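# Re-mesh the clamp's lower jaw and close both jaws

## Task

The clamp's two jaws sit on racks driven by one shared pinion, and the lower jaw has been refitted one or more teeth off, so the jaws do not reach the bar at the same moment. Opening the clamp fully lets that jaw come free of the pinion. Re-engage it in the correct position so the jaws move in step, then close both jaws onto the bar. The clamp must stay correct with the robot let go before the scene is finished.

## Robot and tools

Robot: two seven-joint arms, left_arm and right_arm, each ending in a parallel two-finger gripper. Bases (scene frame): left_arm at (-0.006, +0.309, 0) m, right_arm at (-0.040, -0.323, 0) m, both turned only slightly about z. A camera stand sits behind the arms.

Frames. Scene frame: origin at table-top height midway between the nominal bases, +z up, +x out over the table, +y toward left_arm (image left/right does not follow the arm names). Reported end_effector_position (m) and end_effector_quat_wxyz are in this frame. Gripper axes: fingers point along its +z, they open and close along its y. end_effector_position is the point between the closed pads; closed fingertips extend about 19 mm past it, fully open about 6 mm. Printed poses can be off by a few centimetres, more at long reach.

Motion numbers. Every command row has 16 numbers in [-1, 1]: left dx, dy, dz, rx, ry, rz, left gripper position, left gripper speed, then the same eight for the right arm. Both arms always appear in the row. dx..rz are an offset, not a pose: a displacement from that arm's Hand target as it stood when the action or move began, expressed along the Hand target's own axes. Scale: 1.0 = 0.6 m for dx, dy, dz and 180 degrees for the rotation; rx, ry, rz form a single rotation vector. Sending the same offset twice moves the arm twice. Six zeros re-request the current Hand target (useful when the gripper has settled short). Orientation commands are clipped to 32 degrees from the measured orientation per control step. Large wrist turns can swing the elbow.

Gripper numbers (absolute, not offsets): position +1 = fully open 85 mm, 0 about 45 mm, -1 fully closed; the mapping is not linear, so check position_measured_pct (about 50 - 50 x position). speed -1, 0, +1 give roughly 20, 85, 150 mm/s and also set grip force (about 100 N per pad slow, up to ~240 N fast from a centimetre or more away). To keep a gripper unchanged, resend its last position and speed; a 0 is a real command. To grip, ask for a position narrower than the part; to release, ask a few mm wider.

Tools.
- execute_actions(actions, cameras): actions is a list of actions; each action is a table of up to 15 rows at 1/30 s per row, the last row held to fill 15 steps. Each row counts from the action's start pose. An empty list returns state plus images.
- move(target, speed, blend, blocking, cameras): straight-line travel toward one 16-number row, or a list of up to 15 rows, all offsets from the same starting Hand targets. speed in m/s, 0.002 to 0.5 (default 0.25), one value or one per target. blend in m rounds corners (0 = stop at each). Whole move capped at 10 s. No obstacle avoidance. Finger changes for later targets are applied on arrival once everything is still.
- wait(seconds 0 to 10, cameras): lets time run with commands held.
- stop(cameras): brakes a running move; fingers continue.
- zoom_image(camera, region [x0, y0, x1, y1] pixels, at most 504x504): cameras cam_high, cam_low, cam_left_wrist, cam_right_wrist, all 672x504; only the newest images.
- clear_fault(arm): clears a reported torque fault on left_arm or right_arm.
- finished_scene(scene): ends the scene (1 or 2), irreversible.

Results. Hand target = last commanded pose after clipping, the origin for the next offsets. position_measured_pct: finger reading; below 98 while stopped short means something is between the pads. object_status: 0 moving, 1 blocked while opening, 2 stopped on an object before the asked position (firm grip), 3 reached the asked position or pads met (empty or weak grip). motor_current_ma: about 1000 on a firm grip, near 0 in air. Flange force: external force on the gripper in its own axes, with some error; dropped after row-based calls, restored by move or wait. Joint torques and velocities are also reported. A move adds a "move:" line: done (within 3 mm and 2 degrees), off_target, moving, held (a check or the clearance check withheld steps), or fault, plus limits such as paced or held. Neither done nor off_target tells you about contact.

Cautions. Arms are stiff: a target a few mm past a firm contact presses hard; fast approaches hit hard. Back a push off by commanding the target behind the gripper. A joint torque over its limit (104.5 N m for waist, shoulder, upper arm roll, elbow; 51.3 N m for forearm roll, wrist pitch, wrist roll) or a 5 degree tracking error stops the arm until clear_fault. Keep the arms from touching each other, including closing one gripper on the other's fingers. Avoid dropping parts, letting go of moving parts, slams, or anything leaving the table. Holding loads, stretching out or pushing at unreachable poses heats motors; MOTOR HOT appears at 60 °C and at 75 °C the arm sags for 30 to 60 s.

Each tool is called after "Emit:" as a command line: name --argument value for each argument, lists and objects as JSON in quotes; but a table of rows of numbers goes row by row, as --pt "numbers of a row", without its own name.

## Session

Emit:
execute_actions --actions '[]'

Scene clock: 0.00 s.
left_arm: end_effector_position=(+0.4799, +0.0504, +0.2882) position_measured_pct=0.0 object_status=3 motor_current_ma=0 end_effector_quat_wxyz=(+0.558, +0.660, -0.408, +0.294) | right_arm: end_effector_position=(+0.1662, +0.0560, +0.1240) position_measured_pct=0.0 object_status=3 motor_current_ma=0 end_effector_quat_wxyz=(+0.129, +0.661, +0.141, +0.726)
Joint positions: left_arm=[-0.062 0.781 -0.091 1.619 1.318 1.606 2.812] | right_arm=[-1.955 1.266 -0.004 1.937 1.264 1.642 1.896]
Joint velocities: within noise
Joint torques (N m): no reading
Flange force (N): no reading
Hand target: left_arm +0.4799, +0.0504, +0.2882; +0.558, +0.660, -0.408, +0.294 | right_arm +0.1662, +0.0560, +0.1240; +0.129, +0.661, +0.141, +0.726
Tool commands: left_gripper/position=+1.0 left_gripper/speed=+1.0 right_gripper/position=+1.0 right_gripper/speed=+1.0
camera_calibration:
cam_left_wrist: T_world_to_cam=[[-0.875532, -0.0398784, 0.481512, 0.285233], [-0.47726, 0.226655, -0.849029, 0.518703], [-0.075279, -0.973158, -0.217476, 0.29736], [0, 0, 0, 1]] pos_world=[0.519671, 0.183187, 0.367719]
cam_right_wrist: T_world_to_cam=[[-0.0188906, -0.928939, 0.36975, 0.00770628], [0.114217, -0.3694, -0.922225, 0.173501], [0.993276, 0.0248103, 0.113079, -0.0342792], [0, 0, 0, 1]] pos_world=[0.0143776, 0.0721001, 0.161033]

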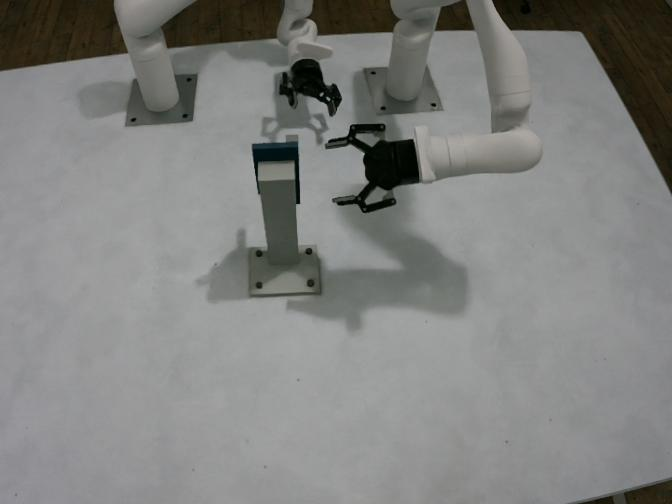

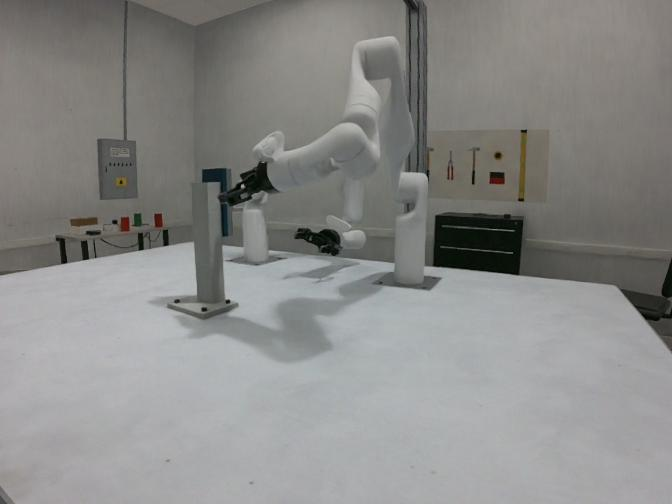

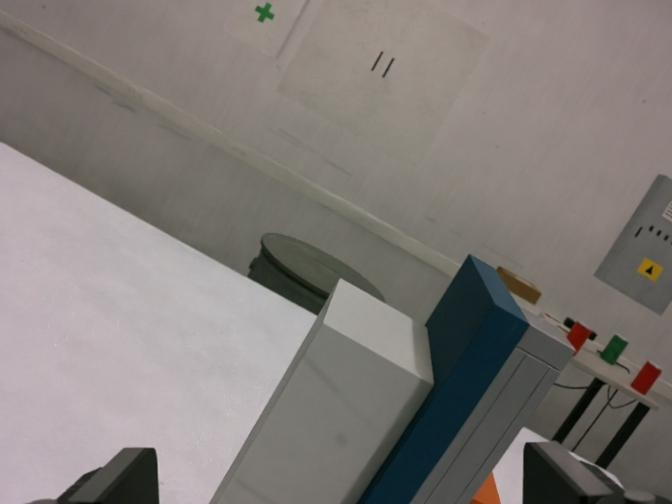

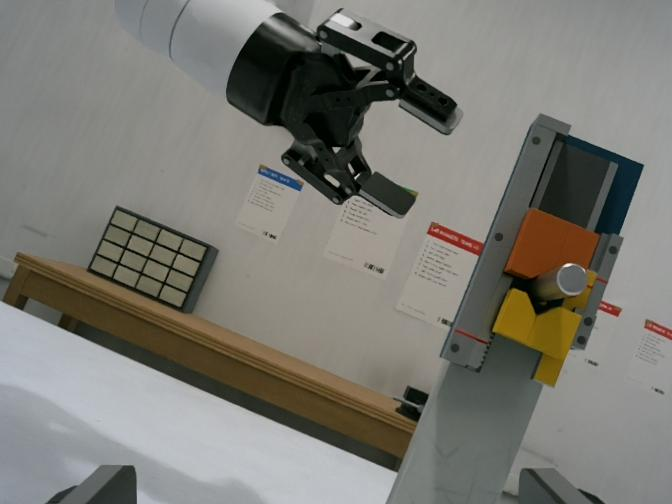

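Emit:
move --pt "-0.016 0.0297 -0.2532 0 0 0 1 1 0.026 0.104 0.0986 -0.0027 -0.0148 0.0612 1 1" --pt "0.1112 0.3142 -0.2593 0.4611 -0.0577 -0.1558 1 1 0.052 0.2083 0.1972 -0.0054 -0.0295 0.1224 1 1" --speed 0.25 --blend '[0.03,0]' --cameras '["cam_high","cam_low","cam_right_wrist"]'

Scene clock: 14.93 s.
left_arm: end_effector_position=(+0.3597, +0.1798, +0.4698) position_measured_pct=0.0 object_status=3 motor_current_ma=0 end_effector_quat_wxyz=(+0.000, +0.954, +0.000, +0.301) | right_arm: end_effector_position=(+0.2811, -0.0442, +0.2099) position_measured_pct=0.0 object_status=3 motor_current_ma=0 end_effector_quat_wxyz=(+0.000, +0.708, +0.000, +0.707)
Joint positions: left_arm=[-0.182 -0.278 0.468 1.702 -0.046 1.1 5.011] | right_arm=[-1.755 0.998 0.108 2.392 1.518 1.463 1.331]
Joint torques (N m): left_arm=[0.52 -4.98 -2.42 -10.93 -0.85 -1.3 -0.11] | right_arm=[0.44 -15.58 4.76 1.79 -0.78 3.53 0.03]
Flange force (N): left_arm=[1.5 4.7 3.9] | right_arm=[-4.4 3.6 -2.5]
Hand target: left_arm +0.3597, +0.1798, +0.4698; +0.000, +0.954, +0.000, +0.301 | right_arm +0.2811, -0.0442, +0.2099; +0.000, +0.708, +0.000, +0.707
Off the commanded pose: left_arm 0.000 m, 0 deg | right_arm 0.000 m, 0 deg.
move: done
camera_calibration:
cam_right_wrist: T_world_to_cam=[[-0.018688, -0.999817, -0.00410073, -0.0396391], [0.0207362, 0.00371299, -0.999778, 0.261517], [0.99961, -0.0187689, 0.020663, -0.139936], [0, 0, 0, 1]] pos_world=[0.133718, -0.0432293, 0.264188]
Images, in order (width x height): cam_high 672x504, cam_low 672x504, cam_right_wrist 672x504.

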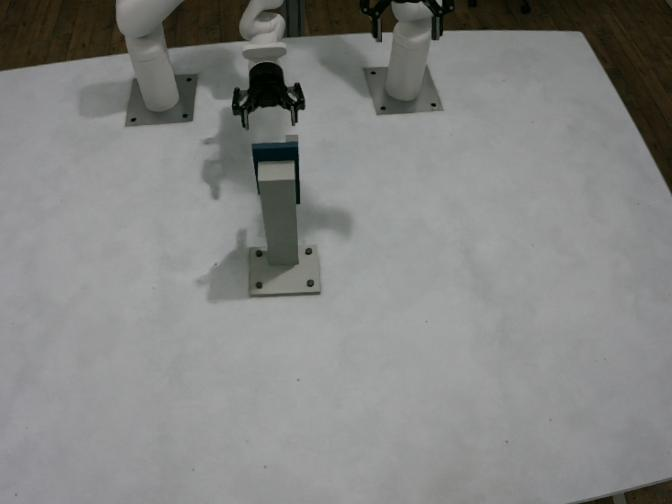

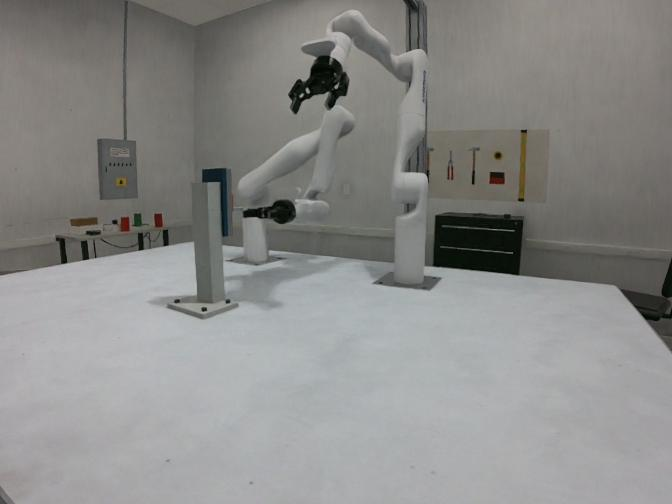

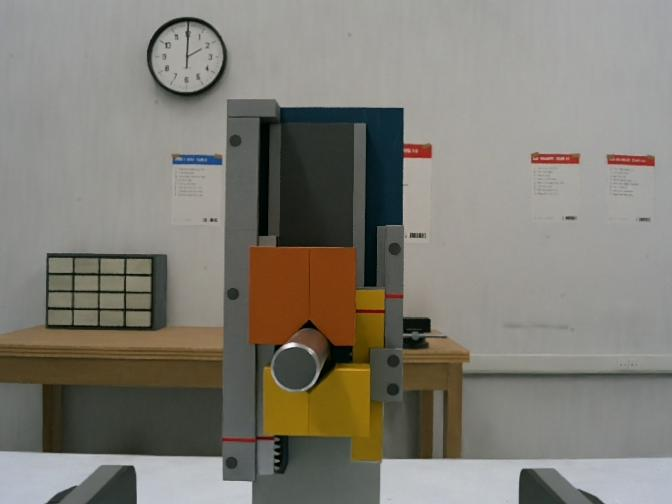

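Emit:
zoom_image --camera "cam_right_wrist" --region '[210, 405, 290, 485]'

Emit:
zoom_image --camera "cam_right_wrist" --region '[330, 220, 430, 320]'

Emit:
zoom_image --camera "cam_right_wrist" --region '[205, 230, 425, 450]'

Scaled by 6.300.

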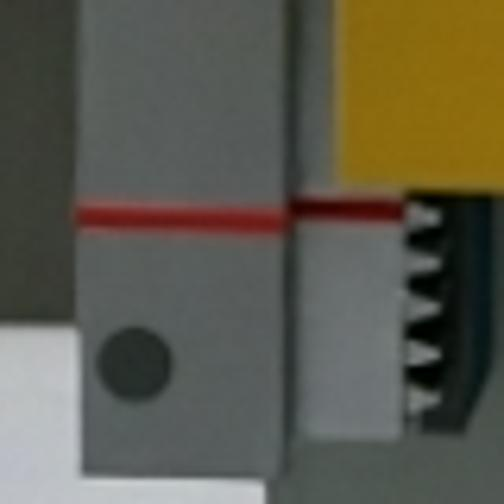

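Scaled by 5.040.

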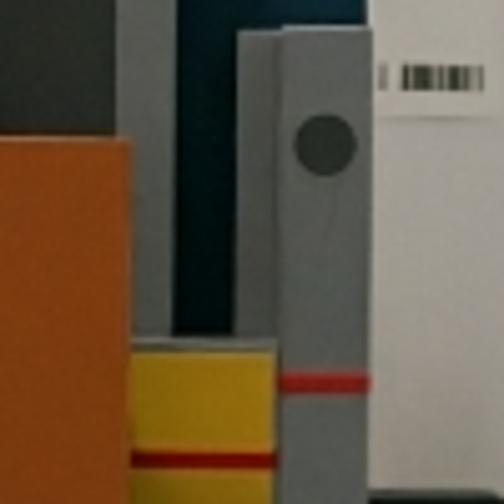

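Scaled by 2.291.

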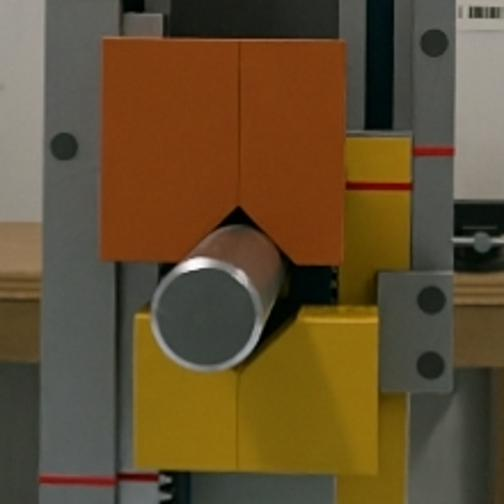

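Emit:
move --pt "-0.1735 0.3598 0.1025 0 0 0 1 1 -0.0011 -0.0032 0.04 0 0.0416 0 1 1" --pt "-0.1457 0.3598 0.2545 0 0 0 1 1 -0.0022 -0.0065 0.08 0 0.0833 0 1 1" --speed 0.15 --blend '[0.02,0]' --cameras '["cam_low","cam_left_wrist","cam_right_wrist"]'

Scene clock: 32.03 s.
left_arm: end_effector_position=(+0.3759, -0.0360, +0.2945) position_measured_pct=0.0 object_status=3 motor_current_ma=0 end_effector_quat_wxyz=(+0.000, +0.954, +0.000, +0.301) | right_arm: end_effector_position=(+0.3291, -0.0403, +0.2085) position_measured_pct=0.0 object_status=3 motor_current_ma=0 end_effector_quat_wxyz=(+0.000, +0.609, +0.000, +0.793)
Joint positions: left_arm=[0.307 0.409 0.97 1.767 -1.039 1.124 6.371] | right_arm=[-1.677 1.273 0.251 2.263 1.579 1.597 1.181]
Joint torques (N m): left_arm=[0.56 -14.59 1.98 -8.77 -1.93 0.24 0.04] | right_arm=[0.45 -16.84 5.94 2.66 -1.2 3.18 -0.02]
Flange force (N): left_arm=[0.4 -1.3 0.9] | right_arm=[-2.4 2.9 -3.2]
Hand target: left_arm +0.3759, -0.0360, +0.2945; +0.000, +0.954, +0.000, +0.301 | right_arm +0.3291, -0.0403, +0.2085; +0.000, +0.609, +0.000, +0.793
Off the commanded pose: left_arm 0.000 m, 0 deg | right_arm 0.000 m, 0 deg.
move: done
camera_calibration:
cam_left_wrist: T_world_to_cam=[[-0.0148451, -0.999848, -0.00915121, -0.0259494], [-0.827598, 0.0174227, -0.561051, 0.533475], [0.561126, -0.000755327, -0.82773, 0.182336], [0, 0, 0, 1]] pos_world=[0.338804, -0.0351023, 0.449995]
cam_right_wrist: T_world_to_cam=[[-0.017061, -0.999815, -0.00891912, -0.034388], [0.278685, 0.00381176, -0.960375, 0.166129], [0.960231, -0.0188706, 0.278569, -0.228627], [0, 0, 0, 1]] pos_world=[0.172651, -0.0393292, 0.222928]
Images, in order (width x height): cam_low 672x504, cam_left_wrist 672x504, cam_right_wrist 672x504.

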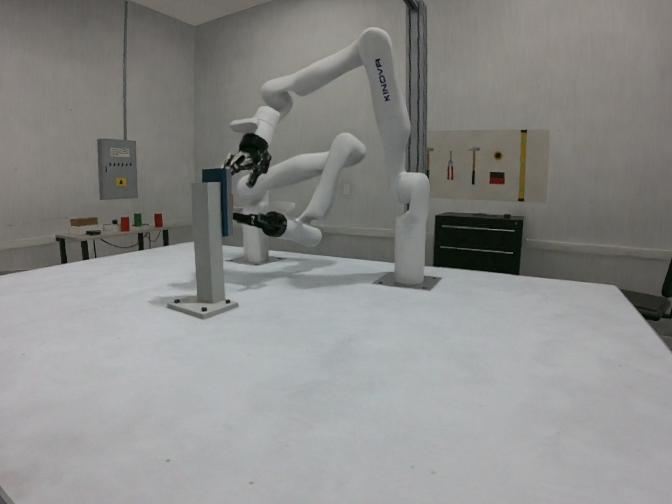

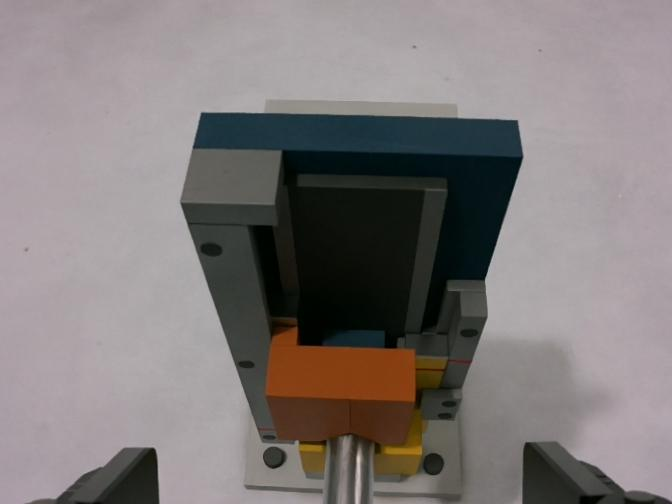

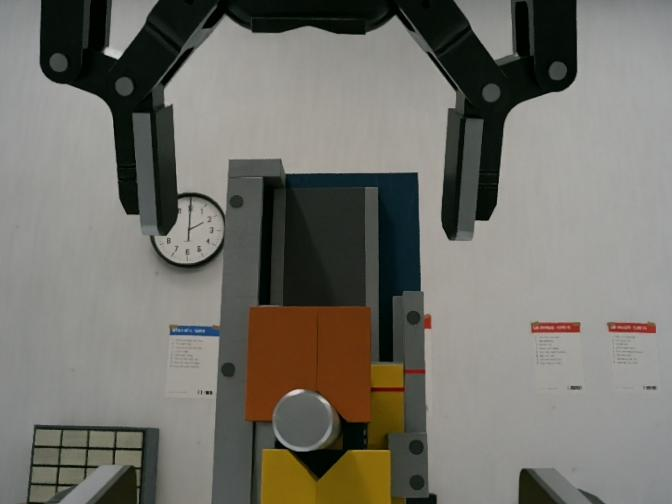

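Emit:
move --target '[0.006,0,0.0817,0,0,0,1,1, -0.0313,-0.0005,0.1173,0,0,0,1,1]' --speed 0.08 --cameras '["cam_left_wrist","cam_right_wrist"]'

Emit:
move --target '[0,0,0,0,0,0,0.03,-0.5, 0,0,0,0,0,0,0.03,-0.5]' --cameras '["cam_right_wrist"]'

Scene clock: 39.30 s.
left_arm: end_effector_position=(+0.4070, -0.0360, +0.2565) position_measured_pct=0.0 object_status=3 motor_current_ma=0 end_effector_quat_wxyz=(+0.000, +0.954, +0.000, +0.301) | right_arm: end_effector_position=(+0.4019, -0.0400, +0.2085) position_measured_pct=0.0 object_status=3 motor_current_ma=0 end_effector_quat_wxyz=(+0.000, +0.609, +0.000, +0.793)
Joint positions: left_arm=[0.312 0.496 0.913 1.786 -1.141 1.059 6.423] | right_arm=[-1.528 1.28 0.363 2.192 1.78 1.554 1.196]
Joint torques (N m): left_arm=[0.66 -16.02 2.33 -8.2 -1.89 0.42 -0.03] | right_arm=[0.22 -17.79 6.92 1.05 -1.12 3.21 -0.04]
Flange force (N): left_arm=[0.7 -1.4 0.5] | right_arm=[-1.9 3.0 -3.5]
Hand target: left_arm +0.4070, -0.0360, +0.2565; +0.000, +0.954, +0.000, +0.301 | right_arm +0.4019, -0.0400, +0.2085; +0.000, +0.609, +0.000, +0.793
Off the commanded pose: left_arm 0.000 m, 0 deg | right_arm 0.000 m, 0 deg.
move: done
camera_calibration:
cam_left_wrist: T_world_to_cam=[[-0.0147885, -0.999848, -0.00923368, -0.0258225], [-0.827599, 0.0174222, -0.56105, 0.537893], [0.561126, -0.000655331, -0.82773, 0.133435], [0, 0, 0, 1]] pos_world=[0.369904, -0.0351024, 0.411995]
cam_right_wrist: T_world_to_cam=[[-0.0170602, -0.999815, -0.00891867, -0.0328472], [0.27866, 0.00381205, -0.960382, 0.145752], [0.960238, -0.0188696, 0.278543, -0.298495], [0, 0, 0, 1]] pos_world=[0.245451, -0.0390292, 0.222828]
Images, in order (width x height): cam_left_wrist 672x504, cam_right_wrist 672x504.

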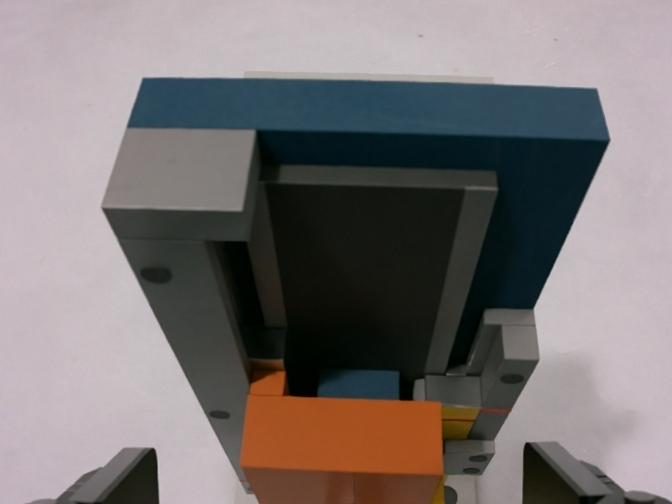

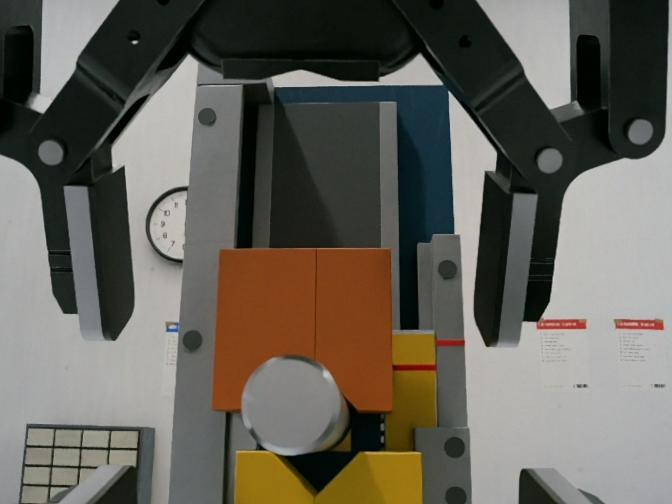

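Scene clock: 40.40 s.
left_arm: end_effector_position=(+0.4070, -0.0360, +0.2565) position_measured_pct=48.5 object_status=0 motor_current_ma=0 end_effector_quat_wxyz=(+0.000, +0.954, +0.000, +0.301) | right_arm: end_effector_position=(+0.4019, -0.0400, +0.2085) position_measured_pct=48.5 object_status=0 motor_current_ma=0 end_effector_quat_wxyz=(+0.000, +0.609, +0.000, +0.793)
Joint positions: left_arm=[0.312 0.496 0.913 1.786 -1.142 1.059 6.423] | right_arm=[-1.527 1.28 0.363 2.192 1.78 1.554 1.196]
Joint torques (N m): left_arm=[0.64 -16 2.31 -8.2 -1.92 0.5 -0.02] | right_arm=[0.42 -17.85 6.92 1.6 -1.12 3.3 0.04]
Flange force (N): left_arm=[0.7 -1.5 0.4] | right_arm=[-2.9 1.7 -3.4]
Hand target: left_arm +0.4070, -0.0360, +0.2565; +0.000, +0.954, +0.000, +0.301 | right_arm +0.4019, -0.0400, +0.2085; +0.000, +0.609, +0.000, +0.793
Off the commanded pose: left_arm 0.000 m, 0 deg | right_arm 0.000 m, 0 deg.
move: done
camera_calibration:
cam_right_wrist: T_world_to_cam=[[-0.0170871, -0.999815, -0.00882237, -0.0328622], [0.278659, 0.00371207, -0.960383, 0.145748], [0.960238, -0.0188686, 0.278544, -0.298495], [0, 0, 0, 1]] pos_world=[0.245451, -0.0390294, 0.222828]
Images, in order (width x height): cam_right_wrist 672x504.

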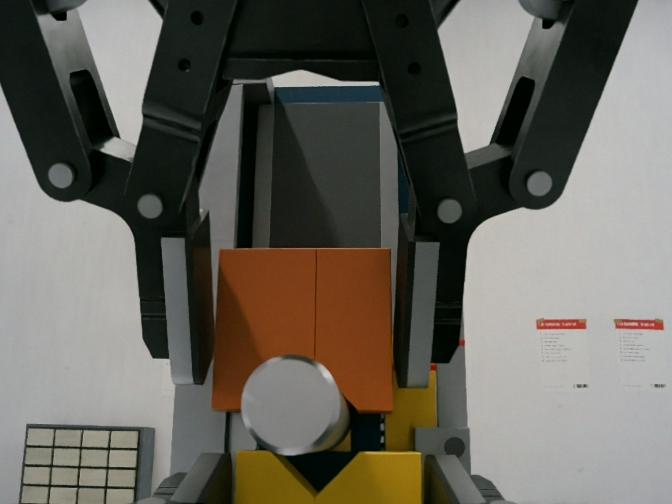

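Emit:
move --target '[0,0,0,0,0,0,-0.05,-1, 0,0,0,0,0,0,-0.05,-1]'

Emit:
wait --seconds 0.4

Scene clock: 42.37 s.
left_arm: end_effector_position=(+0.4070, -0.0361, +0.2565) position_measured_pct=52.4 object_status=3 motor_current_ma=90 end_effector_quat_wxyz=(+0.000, +0.954, +0.000, +0.301) | right_arm: end_effector_position=(+0.4019, -0.0400, +0.2085) position_measured_pct=52.4 object_status=3 motor_current_ma=80 end_effector_quat_wxyz=(+0.000, +0.609, +0.000, +0.793)
Joint positions: left_arm=[0.313 0.496 0.913 1.786 -1.142 1.059 6.423] | right_arm=[-1.527 1.28 0.363 2.192 1.78 1.554 1.196]
Joint torques (N m): left_arm=[-0.49 -14.95 1.02 -7.24 -1.63 1.16 0] | right_arm=[1.99 -18.04 7.88 1.06 -0.97 3.02 0.03]
Flange force (N): left_arm=[1.2 0.3 -1.7] | right_arm=[-1.7 2.0 -9.0]
Hand target: left_arm +0.4070, -0.0360, +0.2565; +0.000, +0.954, +0.000, +0.301 | right_arm +0.4019, -0.0400, +0.2085; +0.000, +0.609, +0.000, +0.793
Off the commanded pose: left_arm 0.000 m, 0 deg | right_arm 0.000 m, 0 deg.
move: done

Scene clock: 42.77 s.
left_arm: end_effector_position=(+0.4070, -0.0360, +0.2565) position_measured_pct=52.4 object_status=3 motor_current_ma=90 end_effector_quat_wxyz=(+0.000, +0.954, +0.000, +0.301) | right_arm: end_effector_position=(+0.4019, -0.0400, +0.2085) position_measured_pct=52.4 object_status=3 motor_current_ma=80 end_effector_quat_wxyz=(+0.000, +0.609, +0.000, +0.793)
Joint positions: left_arm=[0.313 0.496 0.913 1.786 -1.142 1.059 6.423] | right_arm=[-1.527 1.28 0.363 2.192 1.78 1.554 1.196]
Joint torques (N m): left_arm=[-0.49 -15.02 1.03 -7.24 -1.62 1.16 0.01] | right_arm=[2.06 -18.01 7.82 1.08 -1.02 3.04 0.01]
Flange force (N): left_arm=[1.2 0.5 -1.5] | right_arm=[-1.5 1.8 -8.8]
Hand target: left_arm +0.4070, -0.0360, +0.2565; +0.000, +0.954, +0.000, +0.301 | right_arm +0.4019, -0.0400, +0.2085; +0.000, +0.609, +0.000, +0.793
Tool commands: left_gripper/position=-0.05 left_gripper/speed=-1.0 right_gripper/position=-0.05 right_gripper/speed=-1.0
Off the commanded pose: left_arm 0.000 m, 0 deg | right_arm 0.000 m, 0 deg.
wait: 0.40 s; at rest by 0.17 s

Emit:
move --target '[0,0,0,0,0,0,-0.05,-1, 0.0003,0,-0.0012,0,0,0,-0.05,-1]'

Emit:
move --target '[0,0,0,0,0,0,-0.05,-1, 0,0,0,0,0,0,-0.09,-1]'

Emit:
wait --seconds 1

Scene clock: 45.70 s.
left_arm: end_effector_position=(+0.4070, -0.0360, +0.2565) position_measured_pct=52.4 object_status=3 motor_current_ma=90 end_effector_quat_wxyz=(+0.000, +0.954, +0.000, +0.301) | right_arm: end_effector_position=(+0.4012, -0.0400, +0.2085) position_measured_pct=52.4 object_status=3 motor_current_ma=80 end_effector_quat_wxyz=(+0.000, +0.609, +0.000, +0.793)
Joint positions: left_arm=[0.313 0.496 0.913 1.786 -1.142 1.059 6.423] | right_arm=[-1.529 1.28 0.362 2.193 1.778 1.554 1.196]
Joint torques (N m): left_arm=[-0.85 -15.08 0.69 -7.17 -1.69 1.36 -0.01] | right_arm=[-0.45 -17.84 6.33 1.25 -0.83 3.41 0.02]
Flange force (N): left_arm=[1.0 1.2 -1.6] | right_arm=[-2.8 3.0 -1.9]
Hand target: left_arm +0.4070, -0.0360, +0.2565; +0.000, +0.954, +0.000, +0.301 | right_arm +0.4012, -0.0400, +0.2085; +0.000, +0.609, +0.000, +0.793
Off the commanded pose: left_arm 0.000 m, 0 deg | right_arm 0.000 m, 0 deg.
move: done

Scene clock: 46.40 s.
left_arm: end_effector_position=(+0.4070, -0.0360, +0.2565) position_measured_pct=52.4 object_status=3 motor_current_ma=90 end_effector_quat_wxyz=(+0.000, +0.954, +0.000, +0.301) | right_arm: end_effector_position=(+0.4011, -0.0400, +0.2085) position_measured_pct=53.7 object_status=0 motor_current_ma=760 end_effector_quat_wxyz=(+0.000, +0.609, +0.000, +0.793)
Joint positions: left_arm=[0.313 0.496 0.913 1.786 -1.142 1.059 6.423] | right_arm=[-1.529 1.28 0.362 2.193 1.778 1.554 1.196]
Joint torques (N m): left_arm=[-0.88 -15.07 0.67 -7.11 -1.67 1.39 0.01] | right_arm=[2.55 -17.96 8.25 0.13 0.03 2.87 -0.06]
Flange force (N): left_arm=[1.1 1.3 -1.6] | right_arm=[0.3 3.1 -14.1]
Hand target: left_arm +0.4070, -0.0360, +0.2565; +0.000, +0.954, +0.000, +0.301 | right_arm +0.4012, -0.0400, +0.2085; +0.000, +0.609, +0.000, +0.793
Off the commanded pose: left_arm 0.000 m, 0 deg | right_arm 0.000 m, 0 deg.
move: done

Scene clock: 47.40 s.
left_arm: end_effector_position=(+0.4070, -0.0360, +0.2565) position_measured_pct=52.4 object_status=3 motor_current_ma=90 end_effector_quat_wxyz=(+0.000, +0.954, +0.000, +0.301) | right_arm: end_effector_position=(+0.4012, -0.0400, +0.2085) position_measured_pct=54.1 object_status=3 motor_current_ma=990 end_effector_quat_wxyz=(+0.000, +0.609, +0.000, +0.793)
Joint positions: left_arm=[0.313 0.496 0.913 1.786 -1.142 1.059 6.423] | right_arm=[-1.529 1.28 0.362 2.193 1.778 1.554 1.196]
Joint torques (N m): left_arm=[-0.91 -15.07 0.64 -7.15 -1.65 1.42 -0.02] | right_arm=[3.42 -18.22 9.02 -0.37 0.27 2.63 -0.08]
Flange force (N): left_arm=[0.9 1.3 -1.5] | right_arm=[0.8 3.8 -18.3]
Hand target: left_arm +0.4070, -0.0360, +0.2565; +0.000, +0.954, +0.000, +0.301 | right_arm +0.4012, -0.0400, +0.2085; +0.000, +0.609, +0.000, +0.793
Tool commands: left_gripper/position=-0.05 left_gripper/speed=-1.0 right_gripper/position=-0.09 right_gripper/speed=-1.0
Off the commanded pose: left_arm 0.000 m, 0 deg | right_arm 0.000 m, 0 deg.
wait: 1.00 s; at rest by 0.17 s

Emit:
move --pt "0 0.0002 0 0 0 0 -0.05 -1 0.0003 0 -0.0010 0 0 0 -0.09 -1" --pt "0.00287 0.0002 -0.0041 0 0 0 -0.05 -1 -0.0045 0 -0.0023 0 0 0 -0.09 -1" --speed 0.02

Emit:
move --target '[0,0,0,0,0,0,-0.08,-1, 0,0,0,0,0,0,-0.09,-1]'

Emit:
wait --seconds 0.8 --cameras '["cam_right_wrist"]'

Scene clock: 50.20 s.
left_arm: end_effector_position=(+0.4070, -0.0361, +0.2594) position_measured_pct=52.4 object_status=3 motor_current_ma=90 end_effector_quat_wxyz=(+0.000, +0.954, +0.000, +0.301) | right_arm: end_effector_position=(+0.4005, -0.0400, +0.2055) position_measured_pct=54.1 object_status=3 motor_current_ma=990 end_effector_quat_wxyz=(+0.000, +0.609, +0.000, +0.793)
Joint positions: left_arm=[0.31 0.492 0.917 1.78 -1.135 1.063 6.415] | right_arm=[-1.53 1.288 0.359 2.19 1.774 1.555 1.193]
Joint torques (N m): left_arm=[0.06 -15.87 1.94 -8.21 -2.02 0.74 0.06] | right_arm=[-4.25 -16.99 3.61 2.07 -1.34 3.94 0.03]
Flange force (N): left_arm=[0.3 -0.8 0.0] | right_arm=[-3.6 3.6 12.3]
Hand target: left_arm +0.4070, -0.0361, +0.2595; +0.000, +0.954, +0.000, +0.301 | right_arm +0.4005, -0.0400, +0.2055; +0.000, +0.609, +0.000, +0.793
Off the commanded pose: left_arm 0.000 m, 0 deg | right_arm 0.000 m, 0 deg.
move: done

Scene clock: 50.83 s.
left_arm: end_effector_position=(+0.4070, -0.0361, +0.2595) position_measured_pct=53.2 object_status=0 motor_current_ma=660 end_effector_quat_wxyz=(+0.000, +0.954, +0.000, +0.301) | right_arm: end_effector_position=(+0.4005, -0.0400, +0.2055) position_measured_pct=54.1 object_status=3 motor_current_ma=990 end_effector_quat_wxyz=(+0.000, +0.609, +0.000, +0.793)
Joint positions: left_arm=[0.31 0.492 0.917 1.78 -1.135 1.063 6.415] | right_arm=[-1.53 1.288 0.359 2.19 1.774 1.555 1.193]
Joint torques (N m): left_arm=[0.07 -14.7 1.43 -7.85 -1.89 0.57 -0.05] | right_arm=[-4.25 -16.79 3.52 2.35 -1.42 3.82 0.07]
Flange force (N): left_arm=[0.7 -1.9 -2.6] | right_arm=[-3.5 3.0 12.8]
Hand target: left_arm +0.4070, -0.0361, +0.2595; +0.000, +0.954, +0.000, +0.301 | right_arm +0.4005, -0.0400, +0.2055; +0.000, +0.609, +0.000, +0.793
Off the commanded pose: left_arm 0.000 m, 0 deg | right_arm 0.000 m, 0 deg.
move: done

Scene clock: 51.63 s.
left_arm: end_effector_position=(+0.4070, -0.0361, +0.2595) position_measured_pct=53.7 object_status=0 motor_current_ma=980 end_effector_quat_wxyz=(+0.000, +0.954, +0.000, +0.301) | right_arm: end_effector_position=(+0.4005, -0.0400, +0.2055) position_measured_pct=54.1 object_status=3 motor_current_ma=990 end_effector_quat_wxyz=(+0.000, +0.609, +0.000, +0.793)
Joint positions: left_arm=[0.31 0.492 0.917 1.78 -1.135 1.063 6.415] | right_arm=[-1.53 1.288 0.359 2.19 1.774 1.555 1.193]
Joint torques (N m): left_arm=[-0.19 -13.8 1.07 -7.63 -1.92 0.42 -0.03] | right_arm=[-4.27 -16.78 3.45 2.4 -1.42 3.91 0]
Flange force (N): left_arm=[0.9 -2.2 -5.0] | right_arm=[-3.5 2.5 13.2]
Hand target: left_arm +0.4070, -0.0361, +0.2595; +0.000, +0.954, +0.000, +0.301 | right_arm +0.4005, -0.0400, +0.2055; +0.000, +0.609, +0.000, +0.793
Tool commands: left_gripper/position=-0.08 left_gripper/speed=-1.0 right_gripper/position=-0.09 right_gripper/speed=-1.0
Off the commanded pose: left_arm 0.000 m, 0 deg | right_arm 0.000 m, 0 deg.
wait: 0.80 s; at rest by 0.17 s
camera_calibration:
cam_right_wrist: T_world_to_cam=[[-0.0170602, -0.999815, -0.00891867, -0.0328969], [0.27866, 0.00381205, -0.960382, 0.143357], [0.960238, -0.0188696, 0.278543, -0.296343], [0, 0, 0, 1]] pos_world=[0.244051, -0.0390292, 0.219928]
Images, in order (width x height): cam_right_wrist 672x504.

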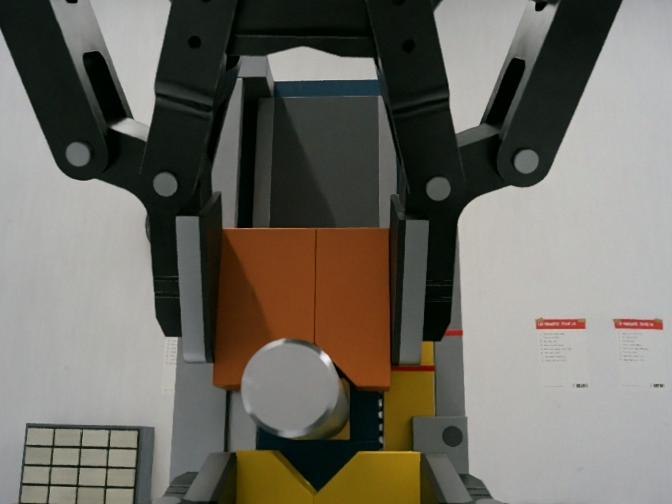

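Emit:
move --pt "0 0 0 0 0 0 -0.08 -1 0 0 0.0005 0 0 0 -0.09 -1" --pt "0.01435 0 -0.0205 0 0 0 -0.08 -1 -0.0242 0 -0.0059 0 0 0 -0.09 -1" --speed 0.03

Emit:
move --target '[0.01148,0,-0.0164,0,0,0,-0.08,-1, -0.01936,0,-0.00512,0,0,0,-0.09,-1]' --speed 0.03 --cameras '["cam_right_wrist"]'

Scene clock: 57.93 s.
left_arm: end_effector_position=(+0.4070, -0.0361, +0.2745) position_measured_pct=53.7 object_status=3 motor_current_ma=930 end_effector_quat_wxyz=(+0.000, +0.954, +0.000, +0.301) | right_arm: end_effector_position=(+0.4008, -0.0400, +0.1906) position_measured_pct=54.1 object_status=3 motor_current_ma=990 end_effector_quat_wxyz=(+0.000, +0.609, +0.000, +0.793)
Joint positions: left_arm=[0.297 0.473 0.934 1.753 -1.102 1.085 6.372] | right_arm=[-1.525 1.328 0.349 2.166 1.761 1.561 1.178]
Joint torques (N m): left_arm=[0.07 -15.28 1.3 -8.25 -2.2 0.56 0.2] | right_arm=[-2.14 -17 4.75 1.56 -0.6 3.12 0.03]
Flange force (N): left_arm=[1.3 -1.6 -1.9] | right_arm=[-1.1 3.6 3.4]
Hand target: left_arm +0.4070, -0.0361, +0.2745; +0.000, +0.954, +0.000, +0.301 | right_arm +0.4008, -0.0400, +0.1906; +0.000, +0.609, +0.000, +0.793
Off the commanded pose: left_arm 0.000 m, 0 deg | right_arm 0.000 m, 0 deg.
move: done

Scene clock: 58.73 s.
left_arm: end_effector_position=(+0.4070, -0.0361, +0.2865) position_measured_pct=53.7 object_status=3 motor_current_ma=930 end_effector_quat_wxyz=(+0.000, +0.954, +0.000, +0.301) | right_arm: end_effector_position=(+0.4009, -0.0400, +0.1786) position_measured_pct=54.1 object_status=3 motor_current_ma=990 end_effector_quat_wxyz=(+0.000, +0.609, +0.000, +0.793)
Joint positions: left_arm=[0.286 0.459 0.947 1.73 -1.078 1.103 6.338] | right_arm=[-1.522 1.359 0.34 2.147 1.75 1.565 1.168]
Joint torques (N m): left_arm=[0.04 -17.26 1.8 -9.4 -2.75 0.86 0.04] | right_arm=[-0.68 -18.56 7.18 2.13 -1.56 4.22 0.02]
Flange force (N): left_arm=[-1.1 -0.8 2.7] | right_arm=[-4.8 2.2 -0.3]
Hand target: left_arm +0.4070, -0.0361, +0.2865; +0.000, +0.954, +0.000, +0.301 | right_arm +0.4009, -0.0400, +0.1785; +0.000, +0.609, +0.000, +0.793
Off the commanded pose: left_arm 0.000 m, 0 deg | right_arm 0.000 m, 0 deg.
move: done
camera_calibration:
cam_right_wrist: T_world_to_cam=[[-0.017061, -0.999815, -0.00891912, -0.0331306], [0.278685, 0.00381176, -0.960375, 0.117307], [0.960231, -0.0188706, 0.278569, -0.289209], [0, 0, 0, 1]] pos_world=[0.244451, -0.0390292, 0.192928]
Images, in order (width x height): cam_right_wrist 672x504.

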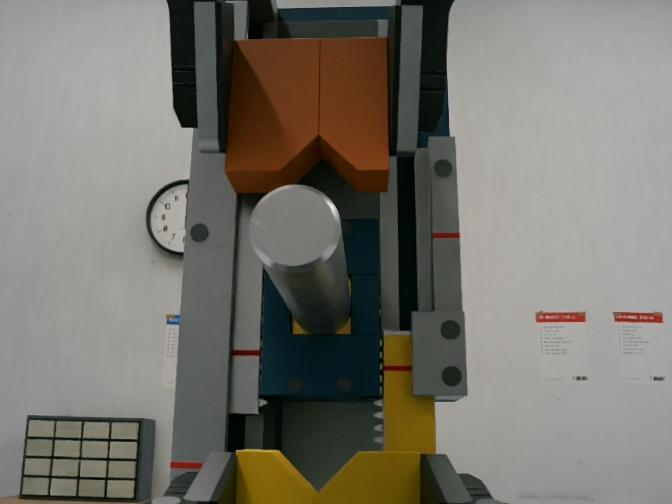

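Emit:
move --target '[0.00641,0,-0.00916,0,0,0,-0.08,-1, 0,0,0,0,0,0,-0.09,-1]' --speed 0.03 --cameras '["cam_right_wrist"]'

Emit:
zoom_image --camera "cam_right_wrist" --region '[155, 210, 475, 480]'

Scene clock: 62.40 s.
left_arm: end_effector_position=(+0.4070, -0.0361, +0.2932) position_measured_pct=53.7 object_status=3 motor_current_ma=930 end_effector_quat_wxyz=(+0.000, +0.954, +0.000, +0.301) | right_arm: end_effector_position=(+0.4009, -0.0400, +0.1786) position_measured_pct=54.1 object_status=3 motor_current_ma=990 end_effector_quat_wxyz=(+0.000, +0.609, +0.000, +0.793)
Joint positions: left_arm=[0.281 0.451 0.954 1.717 -1.065 1.114 6.32] | right_arm=[-1.522 1.359 0.34 2.146 1.75 1.565 1.168]
Joint torques (N m): left_arm=[0.14 -17.08 1.64 -9.32 -2.72 0.9 -0.05] | right_arm=[-0.7 -18.62 7.04 2.23 -1.65 4.24 0.03]
Flange force (N): left_arm=[-0.9 -1.0 2.6] | right_arm=[-5.1 2.1 0.3]
Hand target: left_arm +0.4070, -0.0361, +0.2932; +0.000, +0.954, +0.000, +0.301 | right_arm +0.4009, -0.0400, +0.1786; +0.000, +0.609, +0.000, +0.793
Off the commanded pose: left_arm 0.000 m, 0 deg | right_arm 0.000 m, 0 deg.
move: done
camera_calibration:
cam_right_wrist: T_world_to_cam=[[-0.017061, -0.999815, -0.00891912, -0.0331306], [0.278685, 0.00381176, -0.960375, 0.117307], [0.960231, -0.0188706, 0.278569, -0.289209], [0, 0, 0, 1]] pos_world=[0.244451, -0.0390292, 0.192928]
Images, in order (width x height): cam_right_wrist 672x504.

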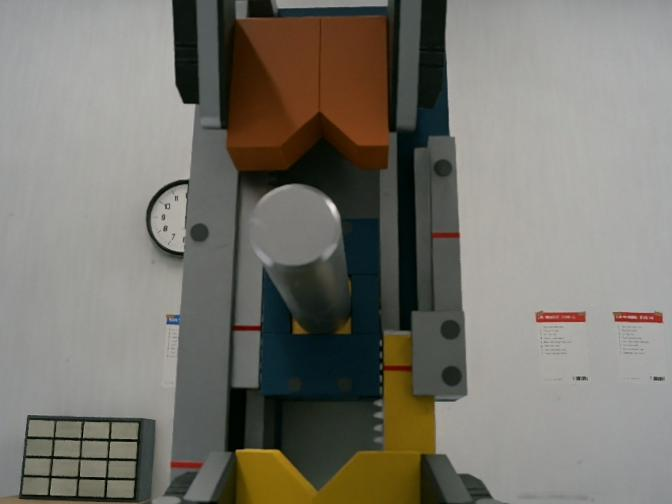

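Scaled by 1.575.

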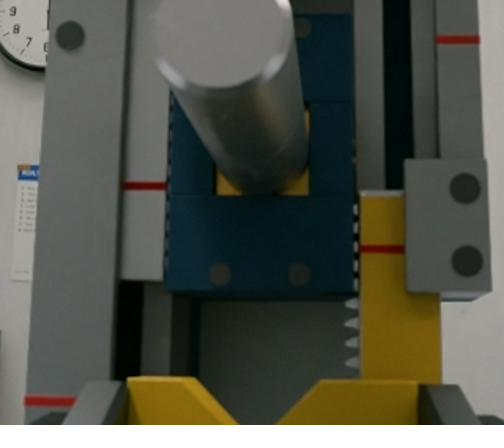

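Emit:
move --target '[-0.00287,0,0.0041,0,0,0,-0.08,-1, 0.00483,0,0.00129,0,0,0,-0.09,-1]' --speed 0.01

Emit:
move --target '[-0.00144,0,0.00205,0,0,0,-0.08,-1, 0.00242,0,0.00065,0,0,0,-0.09,-1]' --speed 0.01

Emit:
move --target '[-0.00144,0,0.00205,0,0,0,-0.08,-1, 0.00242,0,0.00065,0,0,0,-0.09,-1]' --speed 0.01

Scene clock: 67.90 s.
left_arm: end_effector_position=(+0.4070, -0.0361, +0.2902) position_measured_pct=53.7 object_status=3 motor_current_ma=930 end_effector_quat_wxyz=(+0.000, +0.954, +0.000, +0.301) | right_arm: end_effector_position=(+0.4009, -0.0400, +0.1815) position_measured_pct=54.1 object_status=3 motor_current_ma=990 end_effector_quat_wxyz=(+0.000, +0.609, +0.000, +0.793)
Joint positions: left_arm=[0.283 0.455 0.951 1.723 -1.07 1.109 6.328] | right_arm=[-1.522 1.351 0.342 2.151 1.753 1.564 1.171]
Joint torques (N m): left_arm=[-0.16 -16.82 1.4 -8.83 -2.44 1.12 -0.1] | right_arm=[-0.56 -18.51 7.39 2.51 -1.56 4.37 0]
Flange force (N): left_arm=[-0.6 0.2 2.5] | right_arm=[-5.5 0.9 -0.4]
Hand target: left_arm +0.4070, -0.0361, +0.2902; +0.000, +0.954, +0.000, +0.301 | right_arm +0.4009, -0.0400, +0.1815; +0.000, +0.609, +0.000, +0.793
Off the commanded pose: left_arm 0.000 m, 0 deg | right_arm 0.000 m, 0 deg.
move: done

Scene clock: 68.60 s.
left_arm: end_effector_position=(+0.4070, -0.0361, +0.2887) position_measured_pct=53.7 object_status=3 motor_current_ma=930 end_effector_quat_wxyz=(+0.000, +0.954, +0.000, +0.301) | right_arm: end_effector_position=(+0.4009, -0.0400, +0.1830) position_measured_pct=54.1 object_status=3 motor_current_ma=990 end_effector_quat_wxyz=(+0.000, +0.609, +0.000, +0.793)
Joint positions: left_arm=[0.284 0.456 0.95 1.726 -1.073 1.107 6.332] | right_arm=[-1.523 1.347 0.343 2.154 1.754 1.563 1.172]
Joint torques (N m): left_arm=[-0.26 -16.93 1.57 -8.98 -2.4 1.13 -0.06] | right_arm=[-0.47 -18.69 7.4 2.19 -1.66 4.32 0.09]
Flange force (N): left_arm=[-1.1 0.3 3.0] | right_arm=[-5.4 2.1 -0.7]
Hand target: left_arm +0.4070, -0.0361, +0.2887; +0.000, +0.954, +0.000, +0.301 | right_arm +0.4009, -0.0400, +0.1830; +0.000, +0.609, +0.000, +0.793
Off the commanded pose: left_arm 0.000 m, 0 deg | right_arm 0.000 m, 0 deg.
move: done

Scene clock: 69.30 s.
left_arm: end_effector_position=(+0.4070, -0.0361, +0.2872) position_measured_pct=53.7 object_status=3 motor_current_ma=930 end_effector_quat_wxyz=(+0.000, +0.954, +0.000, +0.301) | right_arm: end_effector_position=(+0.4009, -0.0400, +0.1845) position_measured_pct=54.1 object_status=3 motor_current_ma=990 end_effector_quat_wxyz=(+0.000, +0.609, +0.000, +0.793)
Joint positions: left_arm=[0.286 0.458 0.948 1.729 -1.076 1.104 6.337] | right_arm=[-1.523 1.343 0.344 2.156 1.756 1.563 1.173]
Joint torques (N m): left_arm=[-0.28 -16.47 1.46 -8.79 -2.36 1.07 -0.11] | right_arm=[-0.88 -18.41 7.2 2.02 -1.42 4.24 0.09]
Flange force (N): left_arm=[-1.0 0.1 2.0] | right_arm=[-4.7 2.5 -0.3]
Hand target: left_arm +0.4070, -0.0361, +0.2872; +0.000, +0.954, +0.000, +0.301 | right_arm +0.4009, -0.0400, +0.1845; +0.000, +0.609, +0.000, +0.793
Off the commanded pose: left_arm 0.000 m, 0 deg | right_arm 0.000 m, 0 deg.
move: done

Emit:
move --target '[-0.00287,0,0.0041,0,0,0,-0.08,-1, 0.00483,0,0.00129,0,0,0,-0.09,-1]' --speed 0.015

Emit:
move --target '[-0.00957,0,0.01367,0,0,0,-0.08,-1, 0.0161,0,0.0043,0,0,0,-0.09,-1]' --speed 0.02

Emit:
move --target '[-0.00957,0,0.01367,0,0,0,-0.08,-1, 0.0161,0,0.0043,0,0,0,-0.09,-1]' --speed 0.02 --cameras '["cam_right_wrist"]'

Scene clock: 71.80 s.
left_arm: end_effector_position=(+0.4070, -0.0361, +0.2842) position_measured_pct=53.7 object_status=3 motor_current_ma=930 end_effector_quat_wxyz=(+0.000, +0.954, +0.000, +0.301) | right_arm: end_effector_position=(+0.4009, -0.0400, +0.1875) position_measured_pct=54.1 object_status=3 motor_current_ma=990 end_effector_quat_wxyz=(+0.000, +0.609, +0.000, +0.793)
Joint positions: left_arm=[0.288 0.462 0.945 1.735 -1.082 1.1 6.345] | right_arm=[-1.524 1.336 0.346 2.161 1.758 1.562 1.176]
Joint torques (N m): left_arm=[-0.28 -16.03 1.35 -8.66 -2.12 0.96 -0.16] | right_arm=[-1.03 -18.23 6.77 1.85 -1.18 4.04 0.02]
Flange force (N): left_arm=[-1.1 -0.2 1.3] | right_arm=[-4.1 2.7 -0.1]
Hand target: left_arm +0.4070, -0.0361, +0.2842; +0.000, +0.954, +0.000, +0.301 | right_arm +0.4009, -0.0400, +0.1876; +0.000, +0.609, +0.000, +0.793
Off the commanded pose: left_arm 0.000 m, 0 deg | right_arm 0.000 m, 0 deg.
move: done

Scene clock: 72.60 s.
left_arm: end_effector_position=(+0.4070, -0.0361, +0.2742) position_measured_pct=53.7 object_status=3 motor_current_ma=930 end_effector_quat_wxyz=(+0.000, +0.954, +0.000, +0.301) | right_arm: end_effector_position=(+0.4009, -0.0400, +0.1975) position_measured_pct=54.1 object_status=3 motor_current_ma=990 end_effector_quat_wxyz=(+0.000, +0.609, +0.000, +0.793)
Joint positions: left_arm=[0.297 0.473 0.934 1.754 -1.103 1.084 6.373] | right_arm=[-1.527 1.309 0.354 2.177 1.767 1.558 1.185]
Joint torques (N m): left_arm=[-0.33 -16.29 1.46 -8.51 -2.31 0.86 0] | right_arm=[-0.77 -18.15 6.68 1.74 -1.28 3.86 -0.14]
Flange force (N): left_arm=[-0.3 0.4 0.7] | right_arm=[-3.9 2.0 -0.1]
Hand target: left_arm +0.4070, -0.0361, +0.2742; +0.000, +0.954, +0.000, +0.301 | right_arm +0.4009, -0.0400, +0.1976; +0.000, +0.609, +0.000, +0.793
Off the commanded pose: left_arm 0.000 m, 0 deg | right_arm 0.000 m, 0 deg.
move: done

Scene clock: 73.40 s.
left_arm: end_effector_position=(+0.4070, -0.0361, +0.2642) position_measured_pct=53.7 object_status=3 motor_current_ma=930 end_effector_quat_wxyz=(+0.000, +0.954, +0.000, +0.301) | right_arm: end_effector_position=(+0.4009, -0.0400, +0.2075) position_measured_pct=54.1 object_status=3 motor_current_ma=990 end_effector_quat_wxyz=(+0.000, +0.609, +0.000, +0.793)
Joint positions: left_arm=[0.306 0.486 0.922 1.772 -1.124 1.07 6.401] | right_arm=[-1.529 1.283 0.361 2.192 1.777 1.555 1.195]
Joint torques (N m): left_arm=[-0.15 -16.23 1.29 -8.21 -2.08 1.32 0] | right_arm=[-0.33 -17.88 6.9 1.5 -1.03 3.78 -0.14]
Flange force (N): left_arm=[0.0 -0.9 0.8] | right_arm=[-3.1 1.6 -1.9]
Hand target: left_arm +0.4070, -0.0361, +0.2642; +0.000, +0.954, +0.000, +0.301 | right_arm +0.4009, -0.0400, +0.2075; +0.000, +0.609, +0.000, +0.793
Off the commanded pose: left_arm 0.000 m, 0 deg | right_arm 0.000 m, 0 deg.
move: done
camera_calibration:
cam_right_wrist: T_world_to_cam=[[-0.0170871, -0.999815, -0.00882237, -0.0328873], [0.278659, 0.00371207, -0.960383, 0.145163], [0.960238, -0.0188686, 0.278544, -0.297284], [0, 0, 0, 1]] pos_world=[0.244451, -0.0390294, 0.221928]
Images, in order (width x height): cam_right_wrist 672x504.

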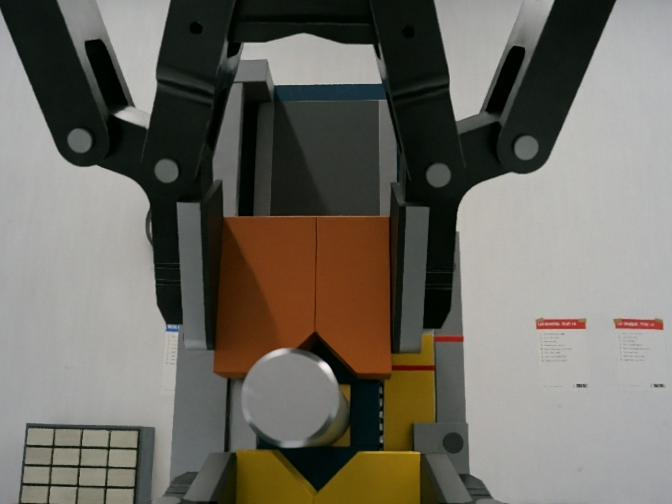

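Emit:
move --target '[-0.00622,0,0.00889,0,0,0,-0.08,-1, 0.01047,0,0.0028,0,0,0,-0.09,-1]' --speed 0.02

Emit:
move --target '[-0.00057,0,0.00082,0,0,0,-0.08,-1, 0.00097,0,0.00026,0,0,0,-0.09,-1]' --speed 0.01 --cameras '["cam_left_wrist"]'

Scene clock: 77.13 s.
left_arm: end_effector_position=(+0.4070, -0.0361, +0.2577) position_measured_pct=53.7 object_status=3 motor_current_ma=930 end_effector_quat_wxyz=(+0.000, +0.954, +0.000, +0.301) | right_arm: end_effector_position=(+0.4009, -0.0400, +0.2140) position_measured_pct=54.1 object_status=3 motor_current_ma=990 end_effector_quat_wxyz=(+0.000, +0.609, +0.000, +0.793)
Joint positions: left_arm=[0.312 0.494 0.914 1.783 -1.139 1.06 6.42] | right_arm=[-1.531 1.265 0.366 2.202 1.783 1.552 1.202]
Joint torques (N m): left_arm=[-0.39 -16.4 1.26 -7.99 -2.1 1.2 -0.1] | right_arm=[0.64 -18.28 7.2 0.93 -0.91 3.45 0.05]
Flange force (N): left_arm=[-0.1 0.7 0.7] | right_arm=[-3.2 3.2 -5.5]
Hand target: left_arm +0.4070, -0.0361, +0.2577; +0.000, +0.954, +0.000, +0.301 | right_arm +0.4009, -0.0400, +0.2141; +0.000, +0.609, +0.000, +0.793
Off the commanded pose: left_arm 0.000 m, 0 deg | right_arm 0.000 m, 0 deg.
move: done

Scene clock: 77.83 s.
left_arm: end_effector_position=(+0.4070, -0.0361, +0.2571) position_measured_pct=53.7 object_status=3 motor_current_ma=930 end_effector_quat_wxyz=(+0.000, +0.954, +0.000, +0.301) | right_arm: end_effector_position=(+0.4009, -0.0400, +0.2146) position_measured_pct=54.1 object_status=3 motor_current_ma=990 end_effector_quat_wxyz=(+0.000, +0.609, +0.000, +0.793)
Joint positions: left_arm=[0.312 0.495 0.914 1.784 -1.14 1.06 6.422] | right_arm=[-1.531 1.263 0.367 2.203 1.783 1.552 1.203]
Joint torques (N m): left_arm=[-0.36 -16.43 1.36 -8.14 -2.13 1.24 -0.08] | right_arm=[0.75 -18.04 7.32 1 -0.93 3.47 -0.03]
Flange force (N): left_arm=[-0.4 0.2 0.9] | right_arm=[-2.6 2.5 -5.6]
Hand target: left_arm +0.4070, -0.0361, +0.2571; +0.000, +0.954, +0.000, +0.301 | right_arm +0.4009, -0.0400, +0.2146; +0.000, +0.609, +0.000, +0.793
Off the commanded pose: left_arm 0.000 m, 0 deg | right_arm 0.000 m, 0 deg.
move: done
camera_calibration:
cam_left_wrist: T_world_to_cam=[[-0.0147893, -0.999848, -0.00923423, -0.0259165], [-0.827599, 0.0174232, -0.56105, 0.538232], [0.561126, -0.000655326, -0.82773, 0.133932], [0, 0, 0, 1]] pos_world=[0.369904, -0.0352024, 0.412595]
Images, in order (width x height): cam_left_wrist 672x504.

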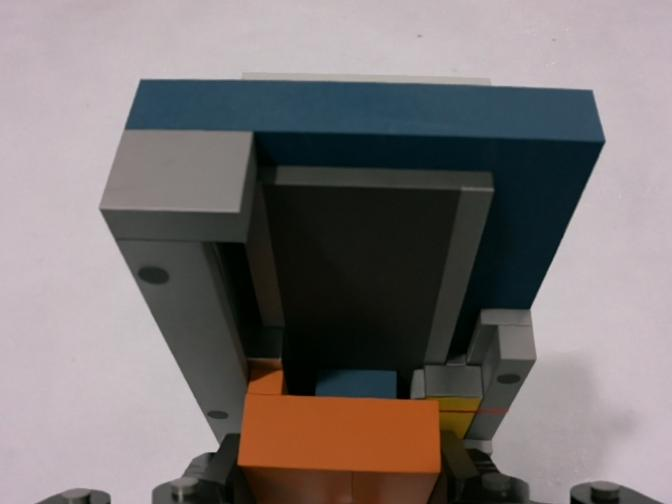

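Emit:
move --target '[-0.00048,0,0.00068,0,0,0,-0.08,-1, 0.00081,0,0.00021,0,0,0,-0.09,-1]' --speed 0.01

Emit:
move --target '[-0.00029,0,0.00041,0,0,0,-0.08,-1, 0.00048,0,0.00013,0,0,0,-0.09,-1]' --speed 0.01

Scene clock: 79.87 s.
left_arm: end_effector_position=(+0.4070, -0.0361, +0.2566) position_measured_pct=53.7 object_status=3 motor_current_ma=930 end_effector_quat_wxyz=(+0.000, +0.954, +0.000, +0.301) | right_arm: end_effector_position=(+0.4009, -0.0400, +0.2152) position_measured_pct=54.1 object_status=3 motor_current_ma=990 end_effector_quat_wxyz=(+0.000, +0.609, +0.000, +0.793)
Joint positions: left_arm=[0.313 0.496 0.913 1.785 -1.141 1.059 6.423] | right_arm=[-1.532 1.262 0.367 2.203 1.784 1.552 1.203]
Joint torques (N m): left_arm=[-0.32 -14.12 1.01 -7.38 -1.81 0.73 0.01] | right_arm=[0.62 -18.55 7.94 1.12 -1.04 3.99 -0.01]
Flange force (N): left_arm=[1.3 -1.3 -4.1] | right_arm=[-4.4 2.3 -5.8]
Hand target: left_arm +0.4070, -0.0361, +0.2566; +0.000, +0.954, +0.000, +0.301 | right_arm +0.4009, -0.0400, +0.2152; +0.000, +0.609, +0.000, +0.793
Off the commanded pose: left_arm 0.000 m, 0 deg | right_arm 0.000 m, 0 deg.
move: done

Scene clock: 80.57 s.
left_arm: end_effector_position=(+0.4070, -0.0361, +0.2563) position_measured_pct=53.7 object_status=3 motor_current_ma=930 end_effector_quat_wxyz=(+0.000, +0.954, +0.000, +0.301) | right_arm: end_effector_position=(+0.4009, -0.0400, +0.2154) position_measured_pct=54.1 object_status=3 motor_current_ma=990 end_effector_quat_wxyz=(+0.000, +0.609, +0.000, +0.793)
Joint positions: left_arm=[0.313 0.496 0.913 1.786 -1.142 1.058 6.424] | right_arm=[-1.532 1.261 0.367 2.204 1.784 1.551 1.204]
Joint torques (N m): left_arm=[-0.86 -11.1 -0.08 -6.42 -1.45 0.41 0] | right_arm=[0.39 -19.98 9.37 1.2 -1.58 5.22 -0.11]
Flange force (N): left_arm=[2.3 -2.6 -10.7] | right_arm=[-8.6 2.4 -6.0]
Hand target: left_arm +0.4070, -0.0361, +0.2563; +0.000, +0.954, +0.000, +0.301 | right_arm +0.4009, -0.0400, +0.2155; +0.000, +0.609, +0.000, +0.793
Off the commanded pose: left_arm 0.000 m, 0 deg | right_arm 0.000 m, 0 deg.
move: done


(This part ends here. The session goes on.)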